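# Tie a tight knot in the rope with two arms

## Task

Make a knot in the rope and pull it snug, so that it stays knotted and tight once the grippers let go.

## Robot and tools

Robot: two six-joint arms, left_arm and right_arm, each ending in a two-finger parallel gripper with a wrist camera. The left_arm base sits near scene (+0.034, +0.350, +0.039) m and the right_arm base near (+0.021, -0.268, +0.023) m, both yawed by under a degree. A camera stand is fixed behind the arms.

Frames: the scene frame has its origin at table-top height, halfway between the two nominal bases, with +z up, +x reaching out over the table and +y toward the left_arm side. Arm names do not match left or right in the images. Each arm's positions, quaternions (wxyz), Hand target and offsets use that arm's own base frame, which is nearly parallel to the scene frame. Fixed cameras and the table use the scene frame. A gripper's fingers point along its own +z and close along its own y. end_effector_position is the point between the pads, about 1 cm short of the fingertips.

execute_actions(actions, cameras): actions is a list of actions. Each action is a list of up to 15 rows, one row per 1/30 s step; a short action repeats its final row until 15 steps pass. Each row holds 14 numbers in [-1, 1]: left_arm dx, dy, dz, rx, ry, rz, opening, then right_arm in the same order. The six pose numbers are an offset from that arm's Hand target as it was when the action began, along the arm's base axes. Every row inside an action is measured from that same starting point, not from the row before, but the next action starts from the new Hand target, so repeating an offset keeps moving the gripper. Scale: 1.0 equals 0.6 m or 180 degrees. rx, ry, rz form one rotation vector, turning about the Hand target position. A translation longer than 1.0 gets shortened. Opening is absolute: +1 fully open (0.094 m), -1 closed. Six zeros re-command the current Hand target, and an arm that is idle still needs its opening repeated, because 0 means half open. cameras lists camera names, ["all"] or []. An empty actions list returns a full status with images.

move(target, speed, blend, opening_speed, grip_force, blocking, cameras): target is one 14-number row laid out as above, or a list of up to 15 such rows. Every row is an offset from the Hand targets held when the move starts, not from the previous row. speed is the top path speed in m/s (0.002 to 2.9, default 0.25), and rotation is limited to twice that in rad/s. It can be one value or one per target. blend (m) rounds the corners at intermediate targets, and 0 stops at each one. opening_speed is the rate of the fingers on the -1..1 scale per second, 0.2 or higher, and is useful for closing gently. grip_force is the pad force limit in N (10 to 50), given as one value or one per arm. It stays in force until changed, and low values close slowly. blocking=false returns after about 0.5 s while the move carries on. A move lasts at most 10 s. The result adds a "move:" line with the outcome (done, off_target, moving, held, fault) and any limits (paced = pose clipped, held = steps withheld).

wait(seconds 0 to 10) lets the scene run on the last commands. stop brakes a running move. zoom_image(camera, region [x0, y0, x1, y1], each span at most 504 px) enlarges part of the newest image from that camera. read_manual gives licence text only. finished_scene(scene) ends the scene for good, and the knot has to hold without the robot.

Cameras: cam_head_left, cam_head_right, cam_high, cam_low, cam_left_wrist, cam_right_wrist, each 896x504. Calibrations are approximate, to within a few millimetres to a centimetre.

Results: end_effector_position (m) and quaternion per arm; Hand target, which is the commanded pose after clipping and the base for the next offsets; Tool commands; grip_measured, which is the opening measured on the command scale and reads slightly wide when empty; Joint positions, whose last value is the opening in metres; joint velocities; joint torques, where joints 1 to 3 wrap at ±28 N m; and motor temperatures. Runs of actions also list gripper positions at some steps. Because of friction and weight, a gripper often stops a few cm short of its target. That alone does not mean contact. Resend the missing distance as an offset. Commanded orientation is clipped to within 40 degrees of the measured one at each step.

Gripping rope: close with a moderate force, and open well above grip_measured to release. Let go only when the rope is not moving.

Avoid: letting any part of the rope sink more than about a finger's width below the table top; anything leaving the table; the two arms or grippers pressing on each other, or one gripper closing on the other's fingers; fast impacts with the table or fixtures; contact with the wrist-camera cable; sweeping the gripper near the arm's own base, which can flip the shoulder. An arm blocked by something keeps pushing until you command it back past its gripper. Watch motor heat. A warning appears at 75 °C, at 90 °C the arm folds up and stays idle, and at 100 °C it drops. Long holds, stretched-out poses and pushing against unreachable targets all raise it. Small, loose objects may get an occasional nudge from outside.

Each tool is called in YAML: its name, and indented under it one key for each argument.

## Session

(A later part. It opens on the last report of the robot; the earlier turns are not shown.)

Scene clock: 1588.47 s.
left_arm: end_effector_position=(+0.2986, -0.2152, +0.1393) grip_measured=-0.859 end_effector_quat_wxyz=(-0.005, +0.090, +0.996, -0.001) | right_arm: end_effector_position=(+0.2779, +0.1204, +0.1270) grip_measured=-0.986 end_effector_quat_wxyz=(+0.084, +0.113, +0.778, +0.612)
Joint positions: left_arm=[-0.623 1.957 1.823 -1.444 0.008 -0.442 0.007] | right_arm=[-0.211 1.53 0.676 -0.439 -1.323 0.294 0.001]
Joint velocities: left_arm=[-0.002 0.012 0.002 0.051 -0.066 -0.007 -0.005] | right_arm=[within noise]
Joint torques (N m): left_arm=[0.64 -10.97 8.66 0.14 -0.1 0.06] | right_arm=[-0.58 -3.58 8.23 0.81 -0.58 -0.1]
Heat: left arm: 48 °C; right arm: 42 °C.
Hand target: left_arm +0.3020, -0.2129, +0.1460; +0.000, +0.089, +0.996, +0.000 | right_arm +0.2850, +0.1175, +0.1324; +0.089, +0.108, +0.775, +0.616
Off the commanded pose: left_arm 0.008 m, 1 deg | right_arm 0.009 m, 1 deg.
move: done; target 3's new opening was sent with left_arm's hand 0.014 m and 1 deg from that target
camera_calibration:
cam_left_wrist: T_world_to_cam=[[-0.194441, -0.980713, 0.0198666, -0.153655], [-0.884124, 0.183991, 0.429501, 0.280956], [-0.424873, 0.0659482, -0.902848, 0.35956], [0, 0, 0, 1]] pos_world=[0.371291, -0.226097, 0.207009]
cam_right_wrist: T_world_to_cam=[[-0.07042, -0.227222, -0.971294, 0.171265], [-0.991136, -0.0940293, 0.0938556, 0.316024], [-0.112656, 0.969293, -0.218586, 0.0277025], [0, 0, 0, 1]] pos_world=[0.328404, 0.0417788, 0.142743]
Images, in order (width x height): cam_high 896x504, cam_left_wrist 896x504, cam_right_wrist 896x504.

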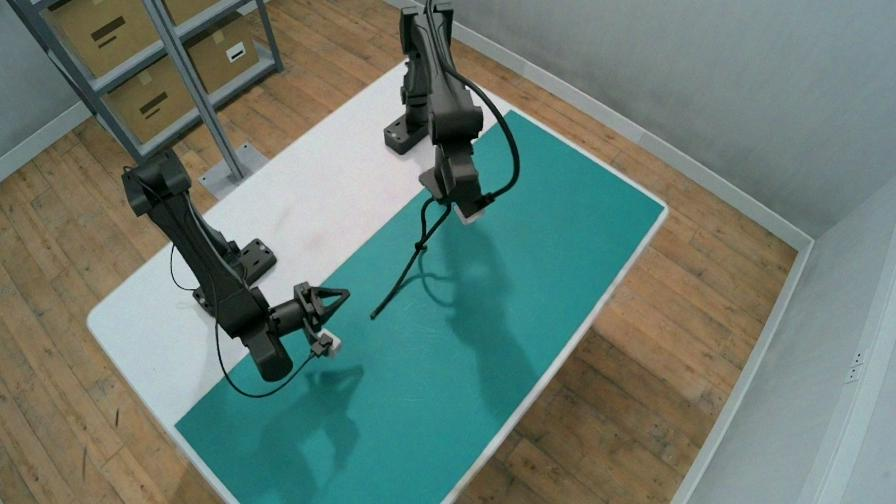

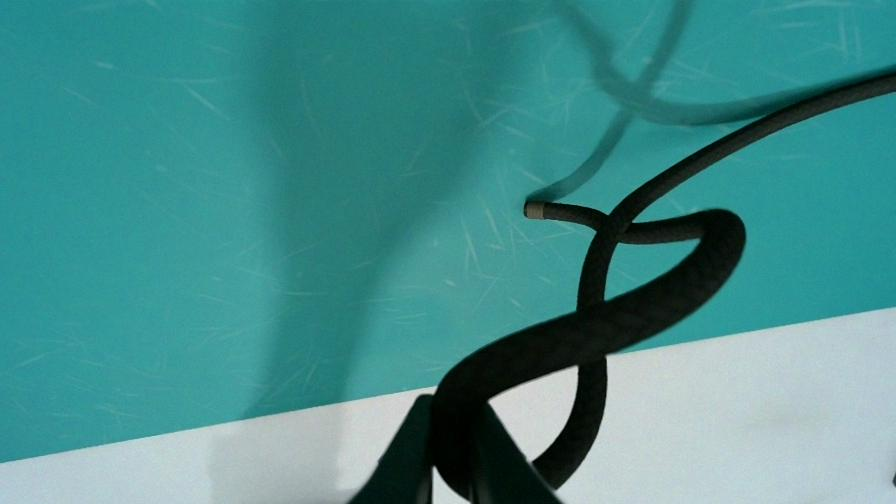

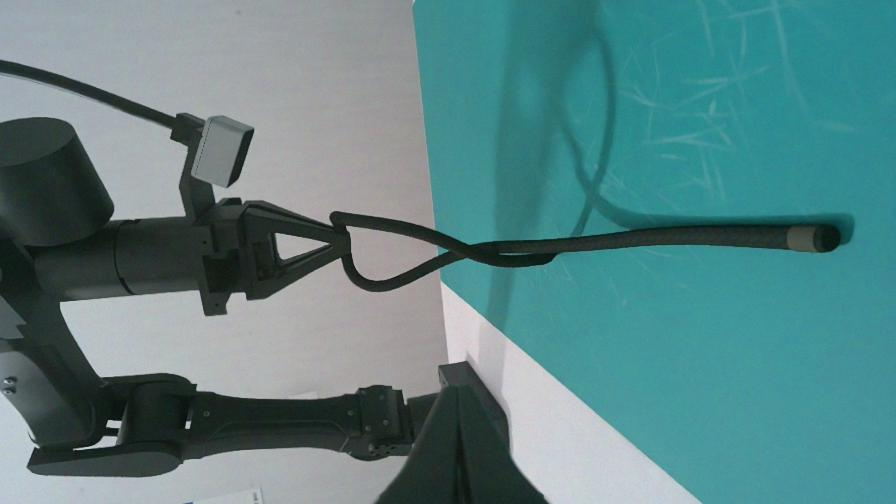

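move:
  target: [0,0,0,0,0,0,-0.86,0.015,0.26,0.006,0,0,0.0556,-1]
  cameras: ["cam_left_wrist","cam_right_wrist","cam_low"]

zoom_image:
  camera: "cam_low"
  region: [220, 60, 440, 250]

Scene clock: 1633.27 s.
left_arm: end_effector_position=(+0.2985, -0.2151, +0.1393) grip_measured=-0.860 end_effector_quat_wxyz=(-0.006, +0.091, +0.996, -0.001) | right_arm: end_effector_position=(+0.2997, +0.2718, +0.1487) grip_measured=-0.986 end_effector_quat_wxyz=(+0.047, +0.035, +0.778, +0.625)
Joint positions: left_arm=[-0.623 1.957 1.823 -1.445 0.008 -0.442 0.007] | right_arm=[0.331 1.645 0.701 0.481 -1.073 1.127 0.001]
Joint torques (N m): left_arm=[0.62 -10.97 8.65 0.14 -0.1 0.06] | right_arm=[0.72 -4.66 4.74 2.26 -0.21 0.01]
Heat: left arm: 47 °C; right arm: 42 °C.
Hand target: left_arm +0.3020, -0.2129, +0.1460; +0.000, +0.089, +0.996, +0.000 | right_arm +0.2941, +0.2735, +0.1360; +0.035, +0.040, +0.782, +0.621
Off the commanded pose: left_arm 0.008 m, 1 deg | right_arm 0.014 m, 2 deg.
move: off_target (right_arm)
camera_calibration:
cam_left_wrist: T_world_to_cam=[[-0.194778, -0.980653, 0.0195115, -0.153461], [-0.883766, 0.184093, 0.430194, 0.280659], [-0.425463, 0.0665487, -0.902525, 0.359717], [0, 0, 0, 1]] pos_world=[0.371192, -0.226098, 0.20691]
cam_right_wrist: T_world_to_cam=[[0.00715474, -0.21779, -0.975969, 0.203213], [-0.964552, -0.258973, 0.0507194, 0.393044], [-0.263796, 0.94101, -0.211923, -0.059863], [0, 0, 0, 1]] pos_world=[0.361866, 0.202377, 0.165708]
Images, in order (width x height): cam_low 896x504, cam_left_wrist 896x504, cam_right_wrist 896x504.

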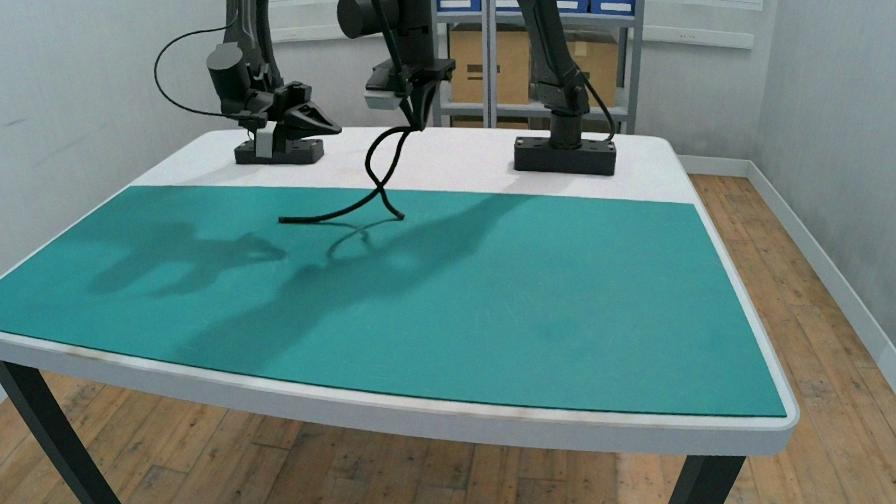

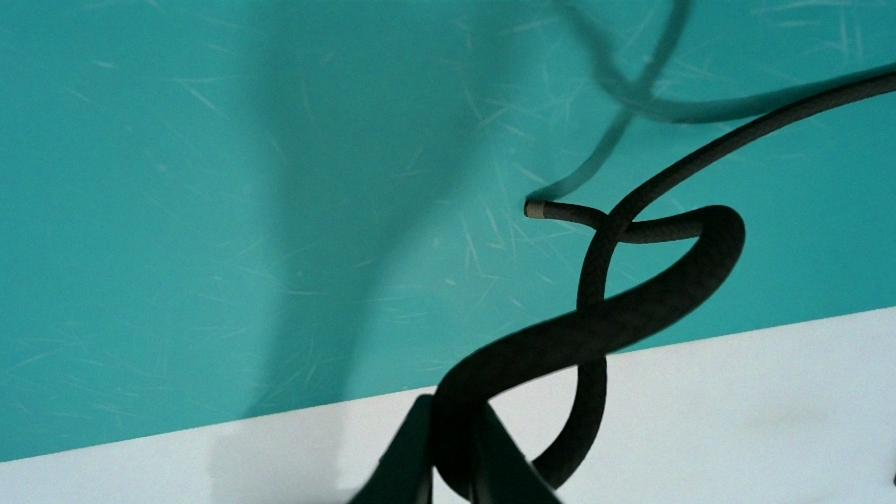

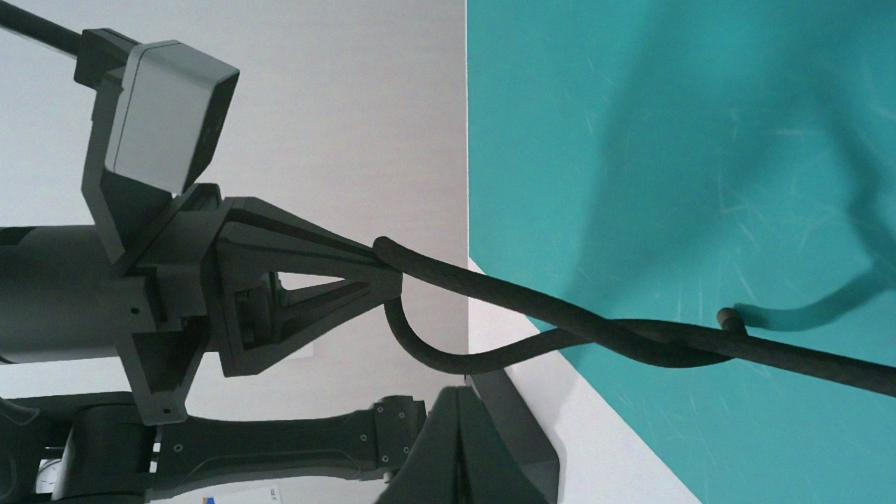

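Scaled by 2.291.

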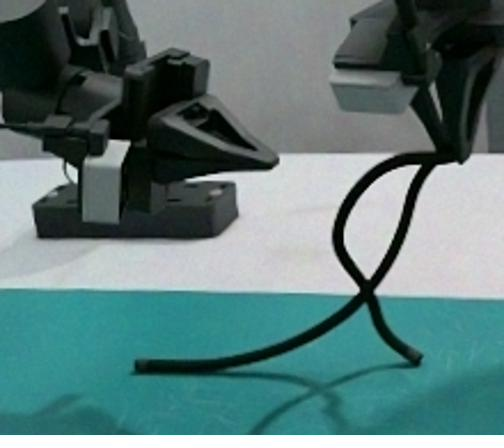

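move:
  target:
    - [0,0,0,0,0,0,-0.86,-0.03,0.064,-0.02,0,0,0,-1]
    - [0,0,0,0,0,0,-0.86,-0.0185,0.244,-0.063,0,0,0,-1]
  blend: [0.02,0]
  speed: 0.12
  cameras: ["cam_left_wrist","cam_right_wrist","cam_low"]

zoom_image:
  camera: "cam_low"
  region: [250, 60, 470, 250]

Scene clock: 1651.93 s.
left_arm: end_effector_position=(+0.2983, -0.2150, +0.1393) grip_measured=-0.860 end_effector_quat_wxyz=(-0.006, +0.091, +0.996, -0.001) | right_arm: end_effector_position=(+0.2778, +0.4136, +0.0984) grip_measured=-0.986 end_effector_quat_wxyz=(+0.030, +0.044, +0.784, +0.618)
Joint positions: left_arm=[-0.623 1.957 1.823 -1.446 0.008 -0.442 0.007] | right_arm=[0.742 1.994 0.858 0.824 -0.701 1.373 0.001]
Joint velocities: left_arm=[0.007 0.007 -0.002 0.051 -0.081 -0.037 -0.007] | right_arm=[within noise]
Joint torques (N m): left_arm=[0.64 -10.96 8.66 0.14 -0.09 0.05] | right_arm=[0.32 -6.58 7.87 2.51 -0.03 0]
Heat: left arm: 46 °C; right arm: 40 °C.
Hand target: left_arm +0.3020, -0.2129, +0.1460; +0.000, +0.089, +0.996, +0.000 | right_arm +0.2829, +0.4200, +0.0983; +0.035, +0.040, +0.782, +0.621
Off the commanded pose: left_arm 0.008 m, 1 deg | right_arm 0.008 m, 1 deg.
move: done
camera_calibration:
cam_left_wrist: T_world_to_cam=[[-0.194835, -0.980648, 0.0192195, -0.1533], [-0.883506, 0.183978, 0.430777, 0.28031], [-0.425976, 0.0669499, -0.902254, 0.359893], [0, 0, 0, 1]] pos_world=[0.371094, -0.225999, 0.20691]
cam_right_wrist: T_world_to_cam=[[-0.0292009, -0.234904, -0.97158, 0.201918], [-0.959279, -0.266609, 0.0932907, 0.408733], [-0.280946, 0.93474, -0.217554, -0.201801], [0, 0, 0, 1]] pos_world=[0.34129, 0.345035, 0.114146]
Images, in order (width x height): cam_low 896x504, cam_left_wrist 896x504, cam_right_wrist 896x504.

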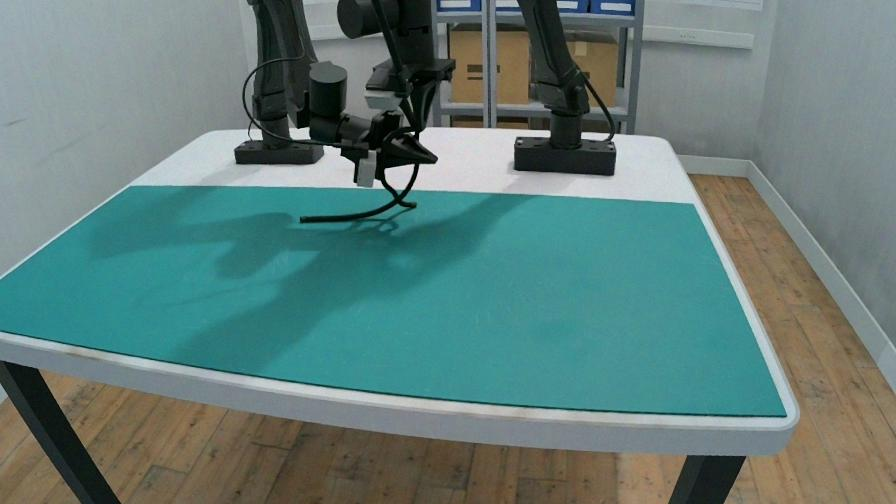

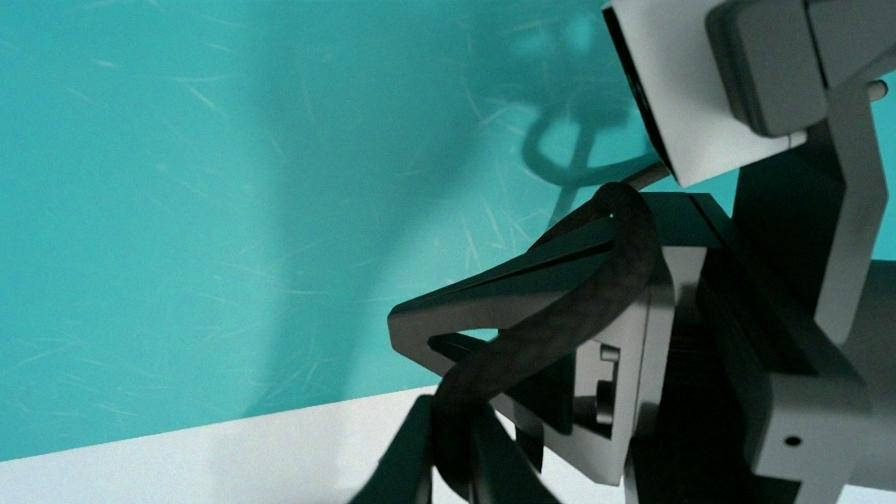

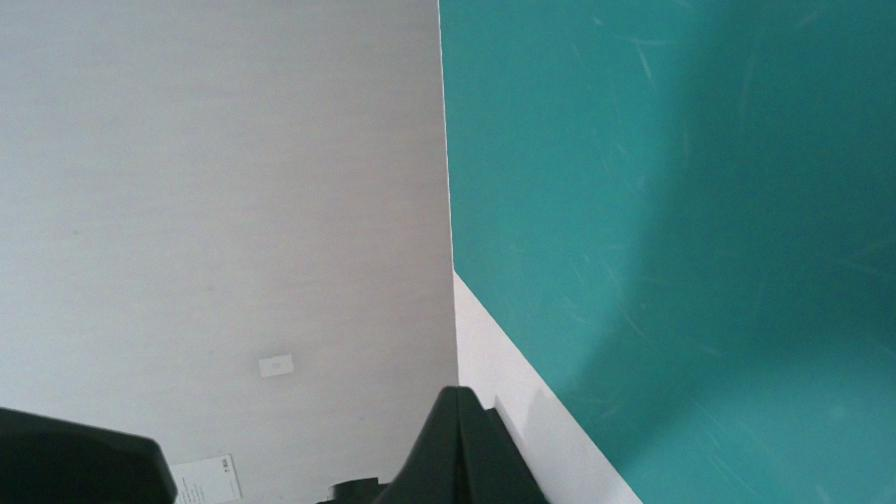

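Scaled by 2.291.

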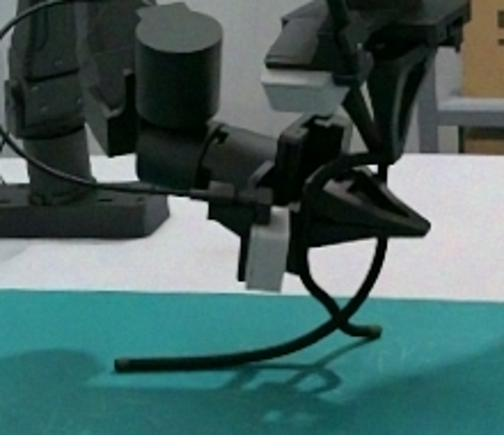

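move:
  target: [0,0,0,0,0,0,-0.86,0,0.001,0.0483,0.138,-0.012,0,-1]
  speed: 0.1
  cameras: ["cam_left_wrist","cam_low"]

zoom_image:
  camera: "cam_low"
  region: [250, 60, 470, 250]

Scene clock: 1666.10 s.
left_arm: end_effector_position=(+0.2982, -0.2149, +0.1393) grip_measured=-0.859 end_effector_quat_wxyz=(-0.006, +0.091, +0.996, -0.001) | right_arm: end_effector_position=(+0.2821, +0.4215, +0.1221) grip_measured=-0.986 end_effector_quat_wxyz=(+0.024, +0.047, +0.671, +0.740)
Joint positions: left_arm=[-0.623 1.957 1.823 -1.446 0.008 -0.442 0.007] | right_arm=[0.742 2.242 0.858 1.512 -0.723 1.693 0.001]
Joint velocities: left_arm=[-0.012 -0.012 -0.007 0.007 -0.081 0.022 -0.006] | right_arm=[within noise]
Joint torques (N m): left_arm=[0.62 -10.97 8.65 0.15 -0.09 0.05] | right_arm=[-0.1 -7.68 4.85 3.03 0.07 0.01]
Heat: left arm: 46 °C; right arm: 40 °C.
Hand target: left_arm +0.3020, -0.2129, +0.1460; +0.000, +0.089, +0.996, +0.000 | right_arm +0.2829, +0.4206, +0.1272; +0.040, +0.035, +0.629, +0.775
Off the commanded pose: left_arm 0.008 m, 1 deg | right_arm 0.005 m, 7 deg.
joint sent to its limit (right arm) — joint 4 (wrist pitch), upper limit. The joint targets are off in orientation, not in position.
move: off_target (right_arm)
camera_calibration:
cam_left_wrist: T_world_to_cam=[[-0.194833, -0.980651, 0.0190703, -0.153291], [-0.883355, 0.183886, 0.431127, 0.280073], [-0.426292, 0.0671518, -0.90209, 0.35998], [0, 0, 0, 1]] pos_world=[0.370994, -0.225999, 0.206911]
Images, in order (width x height): cam_low 896x504, cam_left_wrist 896x504.

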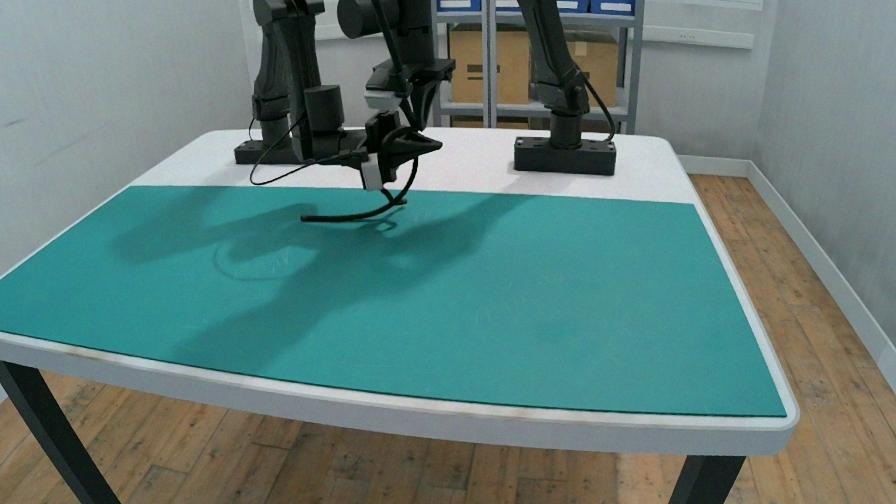

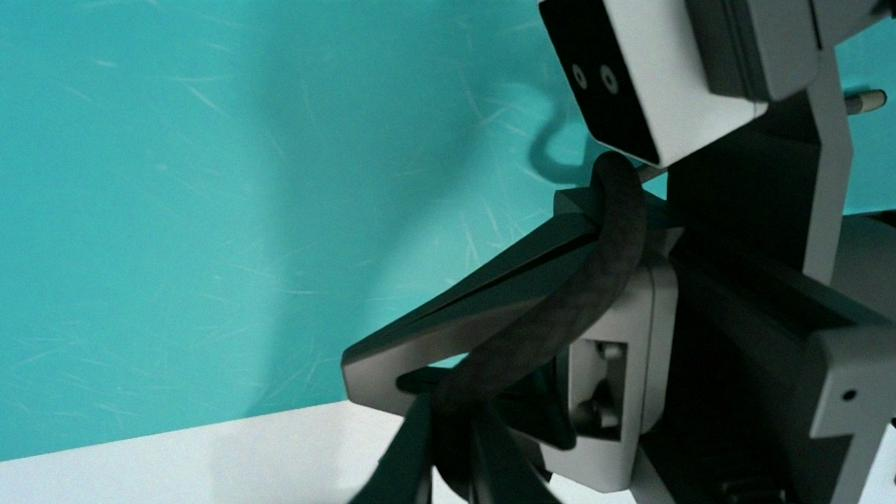

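Scaled by 2.291.

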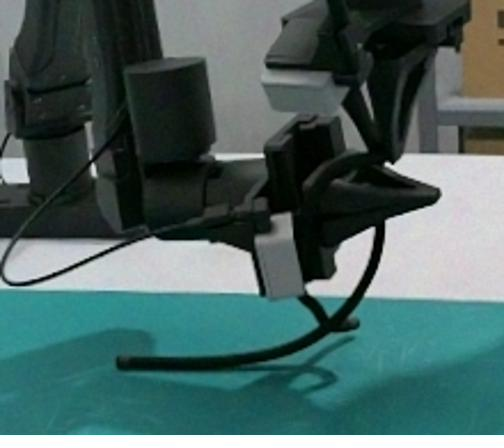

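move:
  target: [0,0,0,0,0,0,-0.5,0,0,0,0,0,0,-1]
  opening_speed: 0.3
  cameras: ["cam_left_wrist","cam_low"]

zoom_image:
  camera: "cam_low"
  region: [250, 60, 470, 250]

Scene clock: 1672.03 s.
left_arm: end_effector_position=(+0.2982, -0.2149, +0.1393) grip_measured=-0.502 end_effector_quat_wxyz=(-0.006, +0.091, +0.996, -0.001) | right_arm: end_effector_position=(+0.2821, +0.4215, +0.1221) grip_measured=-0.986 end_effector_quat_wxyz=(+0.024, +0.047, +0.671, +0.740)
Joint positions: left_arm=[-0.623 1.957 1.823 -1.446 0.008 -0.442 0.023] | right_arm=[0.742 2.242 0.858 1.512 -0.723 1.694 0.001]
Joint torques (N m): left_arm=[0.62 -10.96 8.66 0.14 -0.09 0.05] | right_arm=[-0.1 -7.69 4.83 3.03 0.07 0]
Heat: left arm: 46 °C; right arm: 40 °C.
Hand target: left_arm +0.3020, -0.2129, +0.1460; +0.000, +0.089, +0.996, +0.000 | right_arm +0.2829, +0.4206, +0.1272; +0.041, +0.035, +0.629, +0.775
Off the commanded pose: left_arm 0.008 m, 1 deg | right_arm 0.005 m, 7 deg.
joint sent to its limit (right arm) — joint 4 (wrist pitch), upper limit. The joint targets are off in orientation, not in position.
move: off_target (right_arm)
camera_calibration:
cam_left_wrist: T_world_to_cam=[[-0.194833, -0.980651, 0.0190703, -0.153291], [-0.883355, 0.183886, 0.431127, 0.280073], [-0.426292, 0.0671518, -0.90209, 0.35998], [0, 0, 0, 1]] pos_world=[0.370994, -0.225999, 0.206911]
Images, in order (width x height): cam_low 896x504, cam_left_wrist 896x504.

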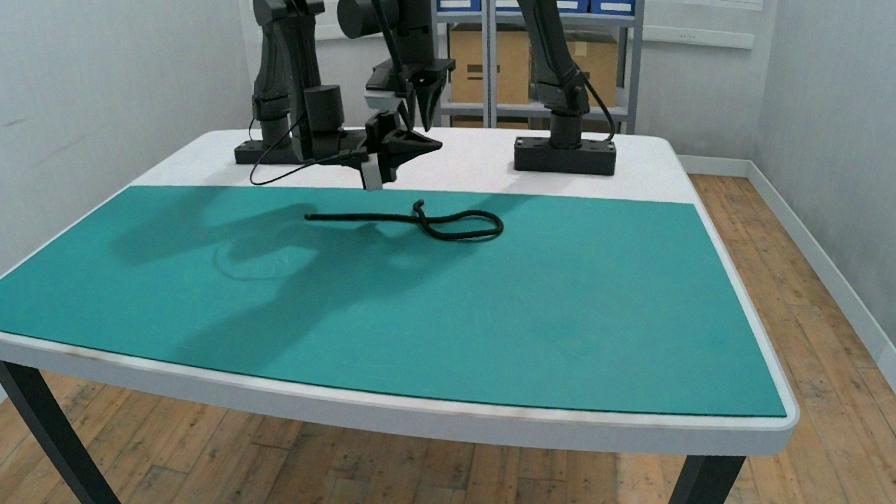

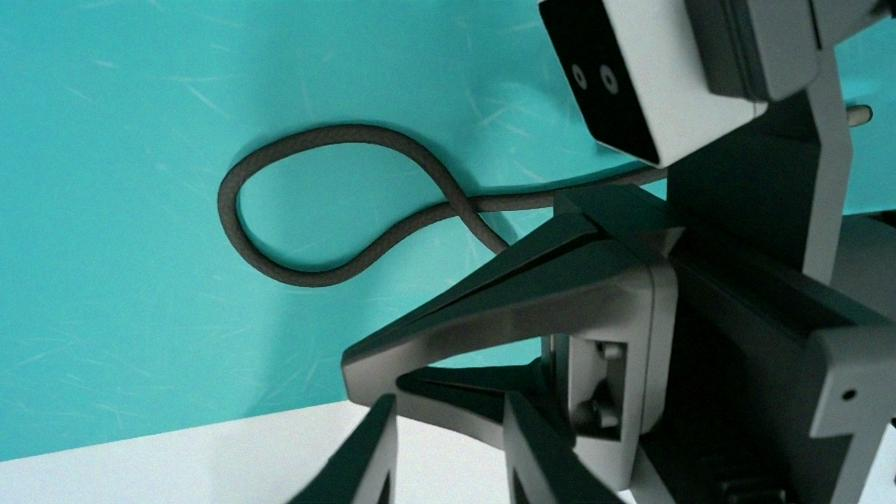

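Scaled by 2.291.

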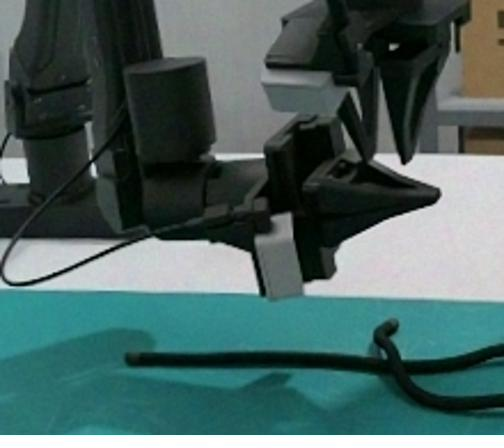

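move:
  target:
    - [0.0,0.0,0.05,0,0,0,-0.5,0,-0.33,0.05,0,0,0,-1]
    - [0.023,0.2,-0.2,0,0,0,-0.4,0,-0.33,0.05,0,0,0,-1]
    - [0.023,0.2,-0.3,0,0,0,-0.4,0,-0.33,0.05,0,0,0,-1]
    - [0.023,0.2,-0.3,0,0,0,-0.86,0,-0.33,0.05,0,0,0,-1]
  blend: [0.02,0.01,0,0]
  cameras: ["cam_left_wrist"]

move:
  target:
    - [0.0,0,0.25,0,0,0,-0.86,0,0,0,0,0,0,-1]
    - [-0.03,-0.18,0.473,-0.12,-0.069,0,-0.86,0,0,0,0,0,0,-1]
  blend: [0.05,0]
  cameras: ["cam_left_wrist","cam_right_wrist","cam_high","cam_low"]

zoom_image:
  camera: "cam_low"
  region: [250, 30, 470, 250]

Scene clock: 1702.43 s.
left_arm: end_effector_position=(+0.3094, -0.0901, -0.0219) grip_measured=-0.858 end_effector_quat_wxyz=(-0.013, +0.086, +0.996, +0.003) | right_arm: end_effector_position=(+0.2877, +0.2251, +0.1450) grip_measured=-0.986 end_effector_quat_wxyz=(+0.014, +0.068, +0.695, +0.716)
Joint positions: left_arm=[-0.287 1.945 1.137 -0.789 -0.001 -0.115 0.007] | right_arm=[0.167 1.901 0.475 1.513 -1.284 1.732 0.001]
Joint velocities: left_arm=[-0.027 -0.002 -0.002 0.007 0.051 0.007 -0.005] | right_arm=[within noise]
Joint torques (N m): left_arm=[-0.06 -7.87 4.31 0.96 0 0.06] | right_arm=[-0.4 -8.16 2.84 2.63 -0.01 0.01]
Motor temperatures (°C): left_arm=[29 45 39 31 31 31 30] | right_arm=[30 40 39 41 30 31 31]
Heat: left arm: 45 °C; right arm: 41 °C.
Hand target: left_arm +0.3158, -0.0929, -0.0341; +0.000, +0.089, +0.996, +0.000 | right_arm +0.2829, +0.2225, +0.1572; +0.040, +0.035, +0.629, +0.775
Off the commanded pose: left_arm 0.014 m, 2 deg | right_arm 0.013 m, 11 deg.
joint sent to its limit (right arm) — joint 4 (wrist pitch), upper limit. The joint targets are off in orientation, not in position.
move: off_target (left_arm, right_arm); blend cut to 0 m at target 2; target 4's new opening was sent with left_arm's hand 0.015 m and 2 deg from that target
camera_calibration:
cam_left_wrist: T_world_to_cam=[[-0.185387, -0.982583, 0.0127241, -0.0288988], [-0.879273, 0.171649, 0.444314, 0.334385], [-0.438759, 0.0711821, -0.895781, 0.21526], [0, 0, 0, 1]] pos_world=[0.383105, -0.101115, 0.0446216]
Images, in order (width x height): cam_left_wrist 896x504.

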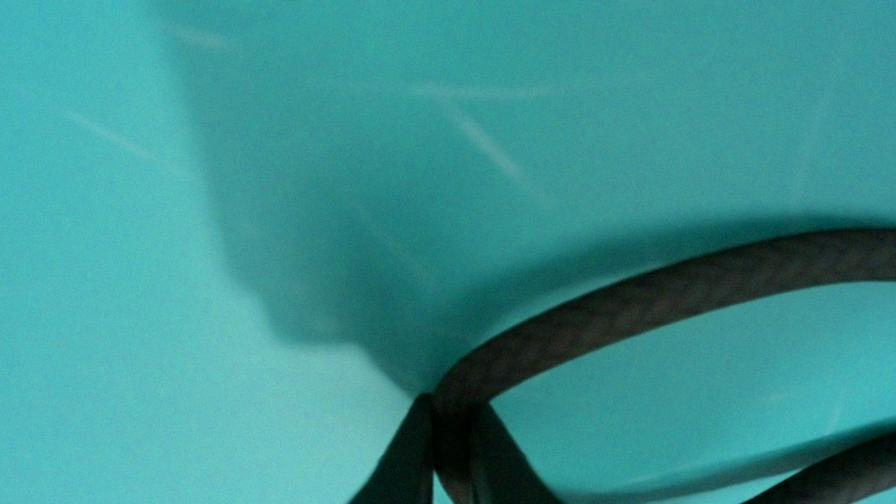

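Scene clock: 1704.67 s.
left_arm: end_effector_position=(+0.3007, -0.1995, +0.2371) grip_measured=-0.856 end_effector_quat_wxyz=(+0.116, +0.086, +0.975, -0.168) | right_arm: end_effector_position=(+0.2877, +0.2251, +0.1450) grip_measured=-0.986 end_effector_quat_wxyz=(+0.014, +0.068, +0.695, +0.716)
Joint positions: left_arm=[-0.48 1.637 1.746 -1.33 0.219 -0.342 0.007] | right_arm=[0.167 1.901 0.475 1.513 -1.284 1.732 0.001]
Joint torques (N m): left_arm=[-0.08 -9.17 9.13 0.76 0.22 -0.03] | right_arm=[-0.4 -8.14 2.82 2.63 -0.02 0.01]
Heat: left arm: 46 °C; right arm: 41 °C.
Hand target: left_arm +0.2978, -0.2008, +0.2498; +0.124, +0.087, +0.972, -0.177 | right_arm +0.2829, +0.2225, +0.1572; +0.040, +0.035, +0.629, +0.775
Off the commanded pose: left_arm 0.013 m, 1 deg | right_arm 0.013 m, 11 deg.
joint sent to its limit (right arm) — joint 4 (wrist pitch), upper limit. The joint targets are off in orientation, not in position.
move: off_target (left_arm, right_arm)
camera_calibration:
cam_left_wrist: T_world_to_cam=[[-0.224454, -0.921119, 0.318056, -0.189633], [-0.94796, 0.28202, 0.147773, 0.343456], [-0.225815, -0.268336, -0.936485, 0.329109], [0, 0, 0, 1]] pos_world=[0.357336, -0.183224, 0.317766]
cam_right_wrist: T_world_to_cam=[[-0.0715078, 0.030913, -0.996961, 0.159144], [-0.962062, -0.265979, 0.0607574, 0.368994], [-0.263292, 0.963483, 0.0487598, -0.0628762], [0, 0, 0, 1]] pos_world=[0.34982, 0.153805, 0.139307]
Images, in order (width x height): cam_high 896x504, cam_low 896x504, cam_left_wrist 896x504, cam_right_wrist 896x504.

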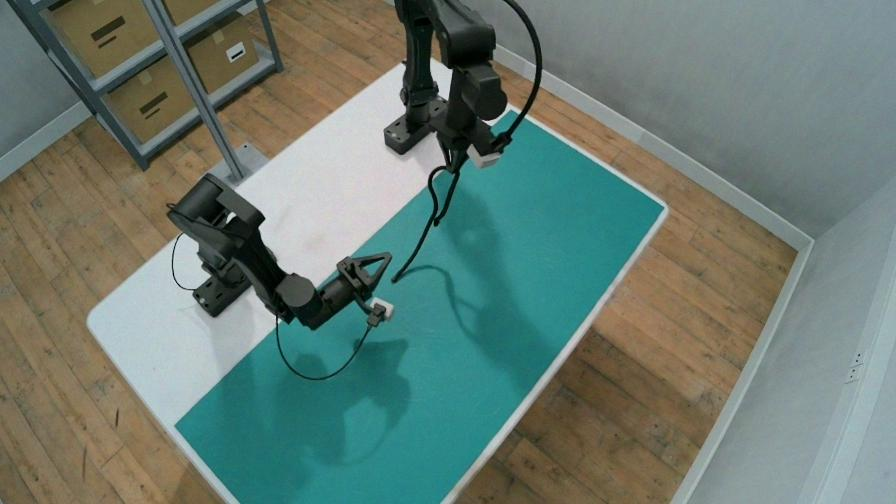

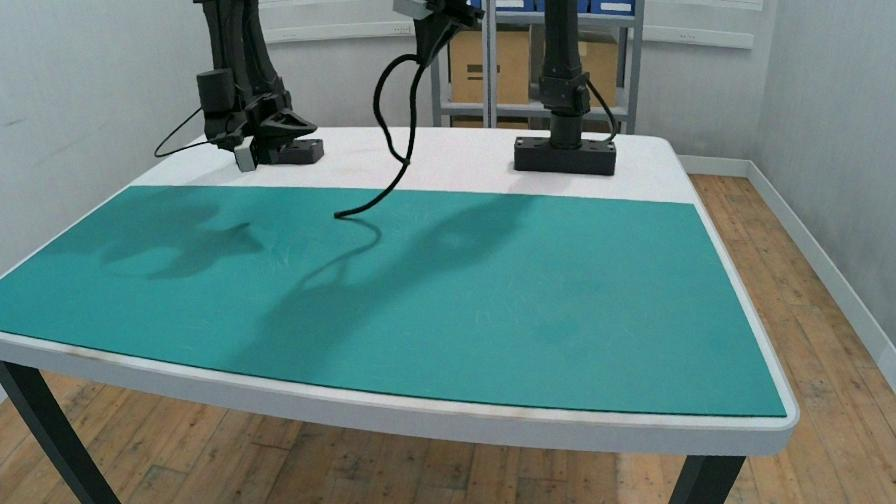

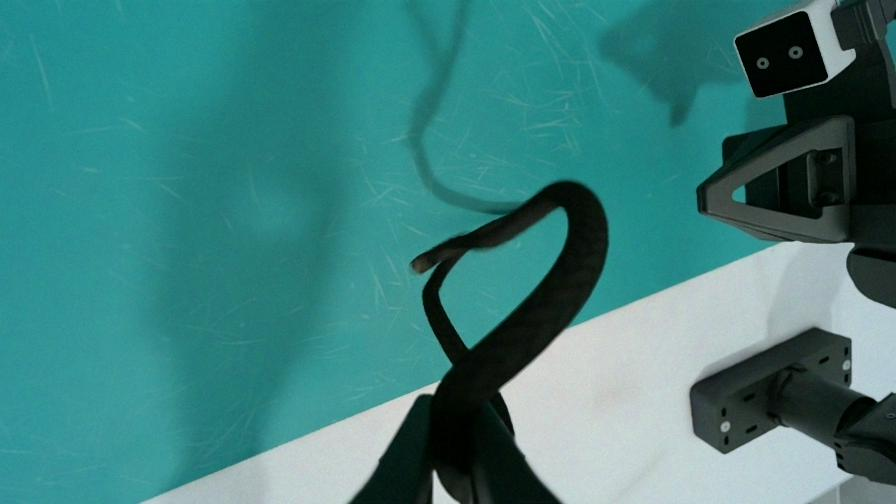

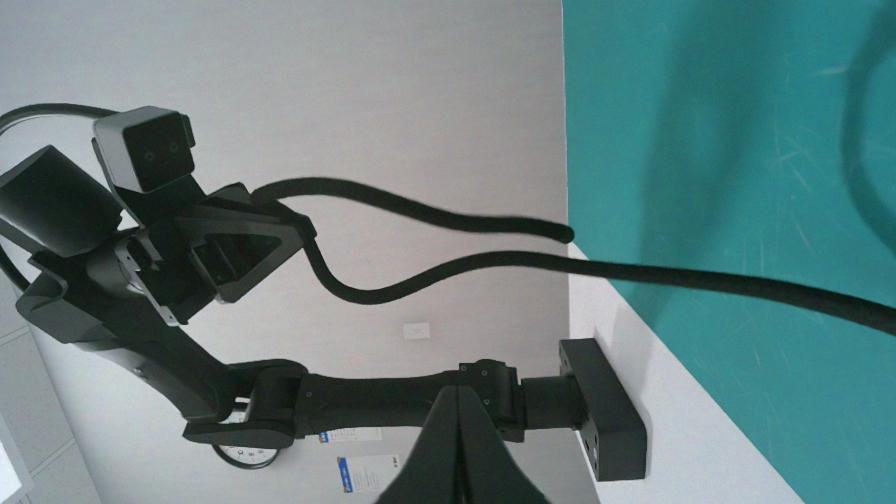

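Scaled by 2.291.

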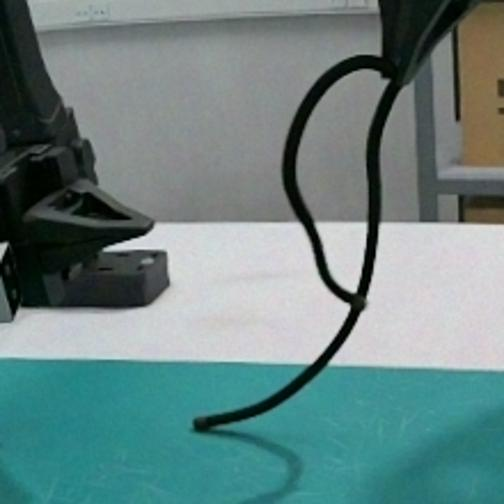

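move:
  target: [0,0,0,0,0,0,-0.86,-0.0215,0.16,0.072,0,0,-0.083,-1]
  cameras: ["cam_left_wrist","cam_right_wrist","cam_low"]

Scene clock: 1756.20 s.
left_arm: end_effector_position=(+0.3006, -0.1996, +0.2371) grip_measured=-0.856 end_effector_quat_wxyz=(+0.116, +0.086, +0.975, -0.168) | right_arm: end_effector_position=(+0.2732, +0.3174, +0.1793) grip_measured=-0.986 end_effector_quat_wxyz=(+0.118, +0.145, +0.647, +0.739)
Joint positions: left_arm=[-0.48 1.637 1.746 -1.33 0.22 -0.343 0.007] | right_arm=[0.626 1.797 0.426 1.513 -0.562 1.709 0.001]
Joint velocities: left_arm=[-0.007 0.002 0.002 -0.037 -0.007 0.022 0.005] | right_arm=[within noise]
Joint torques (N m): left_arm=[-0.1 -9.18 9.14 0.75 0.22 -0.03] | right_arm=[0.72 -6.78 5.08 3.08 0.14 -0.1]
Heat: left arm: 44 °C; right arm: 42 °C.
Hand target: left_arm +0.2978, -0.2008, +0.2498; +0.124, +0.087, +0.972, -0.177 | right_arm +0.2701, +0.3185, +0.2003; +0.141, +0.117, +0.619, +0.764
Off the commanded pose: left_arm 0.013 m, 1 deg | right_arm 0.021 m, 6 deg.
joint sent to its limit (right arm) — joint 4 (wrist pitch), upper limit. The joint targets still meet the commanded pose.
move: off_target (left_arm, right_arm)
camera_calibration:
cam_left_wrist: T_world_to_cam=[[-0.223537, -0.92103, 0.318959, -0.190252], [-0.948057, 0.281439, 0.148258, 0.343135], [-0.226317, -0.26925, -0.936101, 0.328975], [0, 0, 0, 1]] pos_world=[0.357235, -0.183223, 0.317765]
cam_right_wrist: T_world_to_cam=[[-0.0111038, 0.131081, -0.991309, 0.140196], [-0.999887, -0.0114768, 0.00968235, 0.316191], [-0.0101078, 0.991305, 0.131194, -0.250112], [0, 0, 0, 1]] pos_world=[0.315184, 0.23319, 0.16873]
Images, in order (width x height): cam_low 896x504, cam_left_wrist 896x504, cam_right_wrist 896x504.

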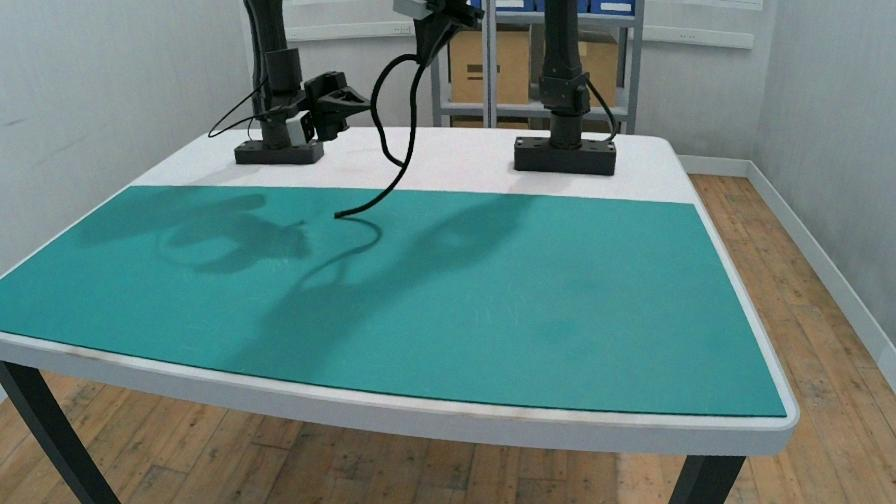

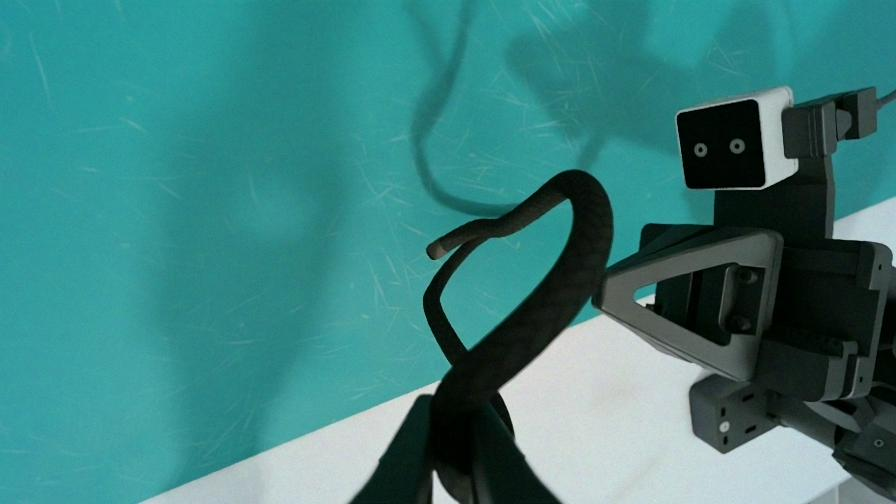

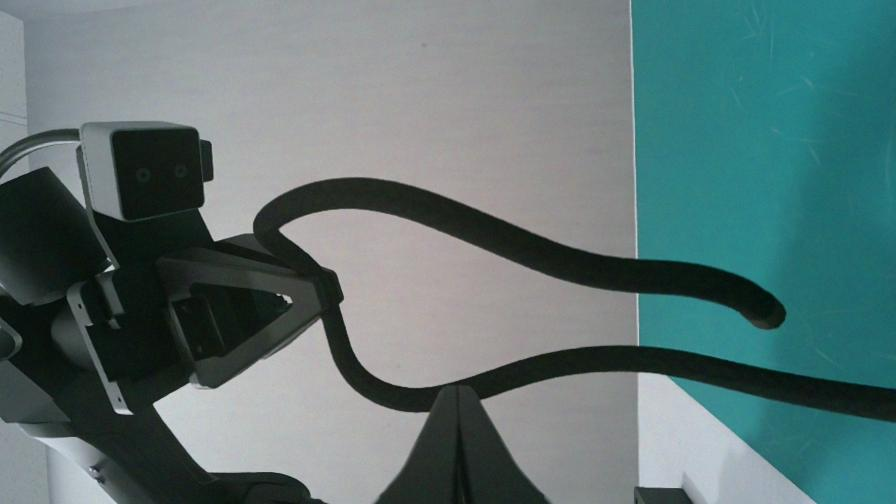

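move:
  target: [0,0,0,0,0,0,-0.86,0.068,0.214,0.04,0,0,0,-1]
  speed: 0.12
  cameras: ["cam_left_wrist","cam_right_wrist","cam_low"]

zoom_image:
  camera: "cam_low"
  region: [250, 30, 500, 250]

Scene clock: 1770.33 s.
left_arm: end_effector_position=(+0.3006, -0.1996, +0.2371) grip_measured=-0.857 end_effector_quat_wxyz=(+0.116, +0.086, +0.975, -0.168) | right_arm: end_effector_position=(+0.3069, +0.4395, +0.2292) grip_measured=-0.986 end_effector_quat_wxyz=(+0.137, +0.118, +0.615, +0.767)
Joint positions: left_arm=[-0.48 1.637 1.746 -1.33 0.22 -0.343 0.007] | right_arm=[0.843 1.992 0.926 1.297 -0.353 1.665 0.001]
Joint torques (N m): left_arm=[-0.09 -9.17 9.13 0.76 0.22 -0.03] | right_arm=[0.46 -6.8 8.34 2.25 0.12 -0.11]
Heat: left arm: 44 °C; right arm: 44 °C.
Hand target: left_arm +0.2978, -0.2008, +0.2498; +0.124, +0.087, +0.972, -0.177 | right_arm +0.3107, +0.4470, +0.2246; +0.141, +0.116, +0.619, +0.764
Off the commanded pose: left_arm 0.013 m, 1 deg | right_arm 0.010 m, 1 deg.
move: off_target (left_arm)
camera_calibration:
cam_left_wrist: T_world_to_cam=[[-0.223537, -0.92103, 0.318959, -0.190252], [-0.948057, 0.281439, 0.148258, 0.343135], [-0.226317, -0.26925, -0.936101, 0.328975], [0, 0, 0, 1]] pos_world=[0.357235, -0.183223, 0.317765]
cam_right_wrist: T_world_to_cam=[[0.0676977, 0.202368, -0.976967, 0.115213], [-0.997329, -0.013176, -0.0718379, 0.369451], [-0.0274102, 0.979221, 0.200936, -0.382589], [0, 0, 0, 1]] pos_world=[0.350178, 0.356191, 0.215976]
Images, in order (width x height): cam_low 896x504, cam_left_wrist 896x504, cam_right_wrist 896x504.

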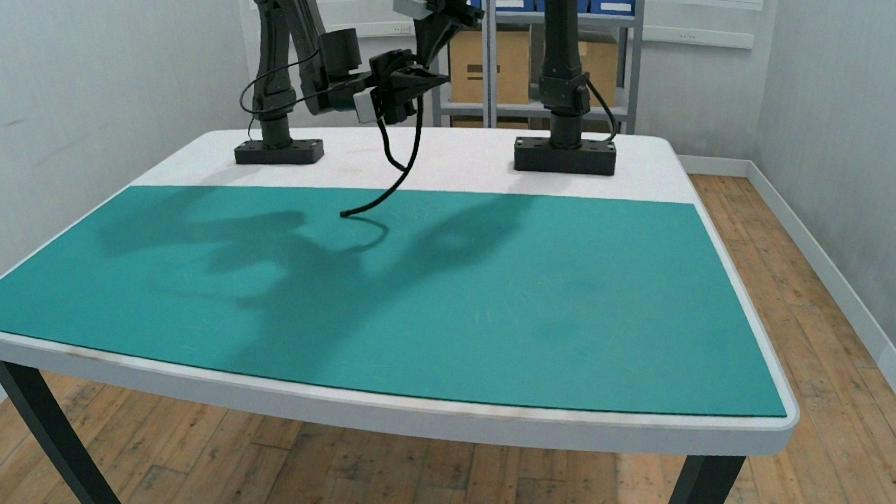

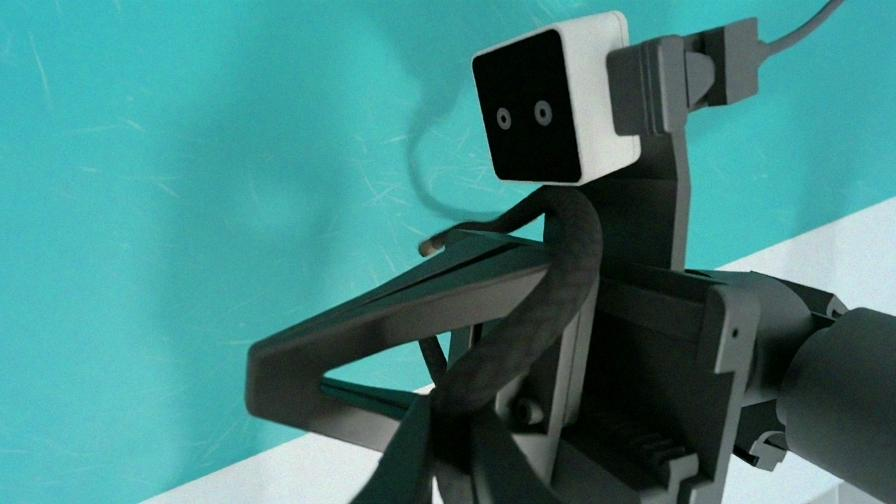

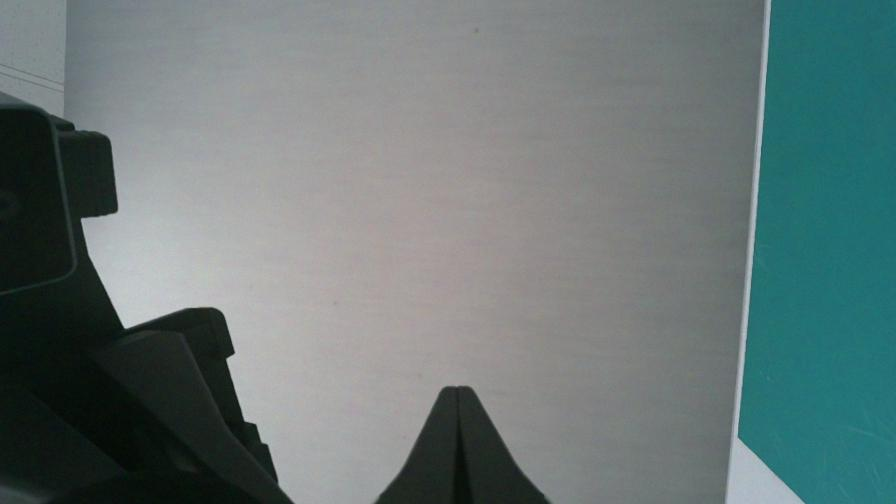

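Scaled by 2.016.

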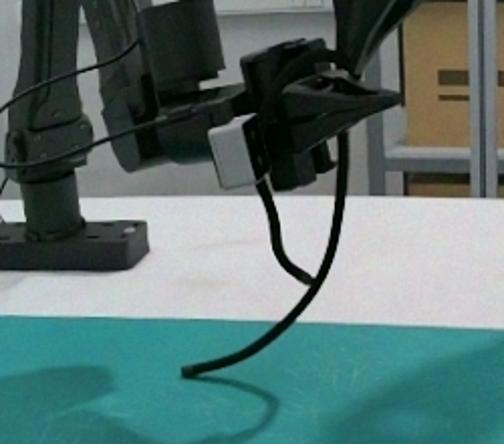

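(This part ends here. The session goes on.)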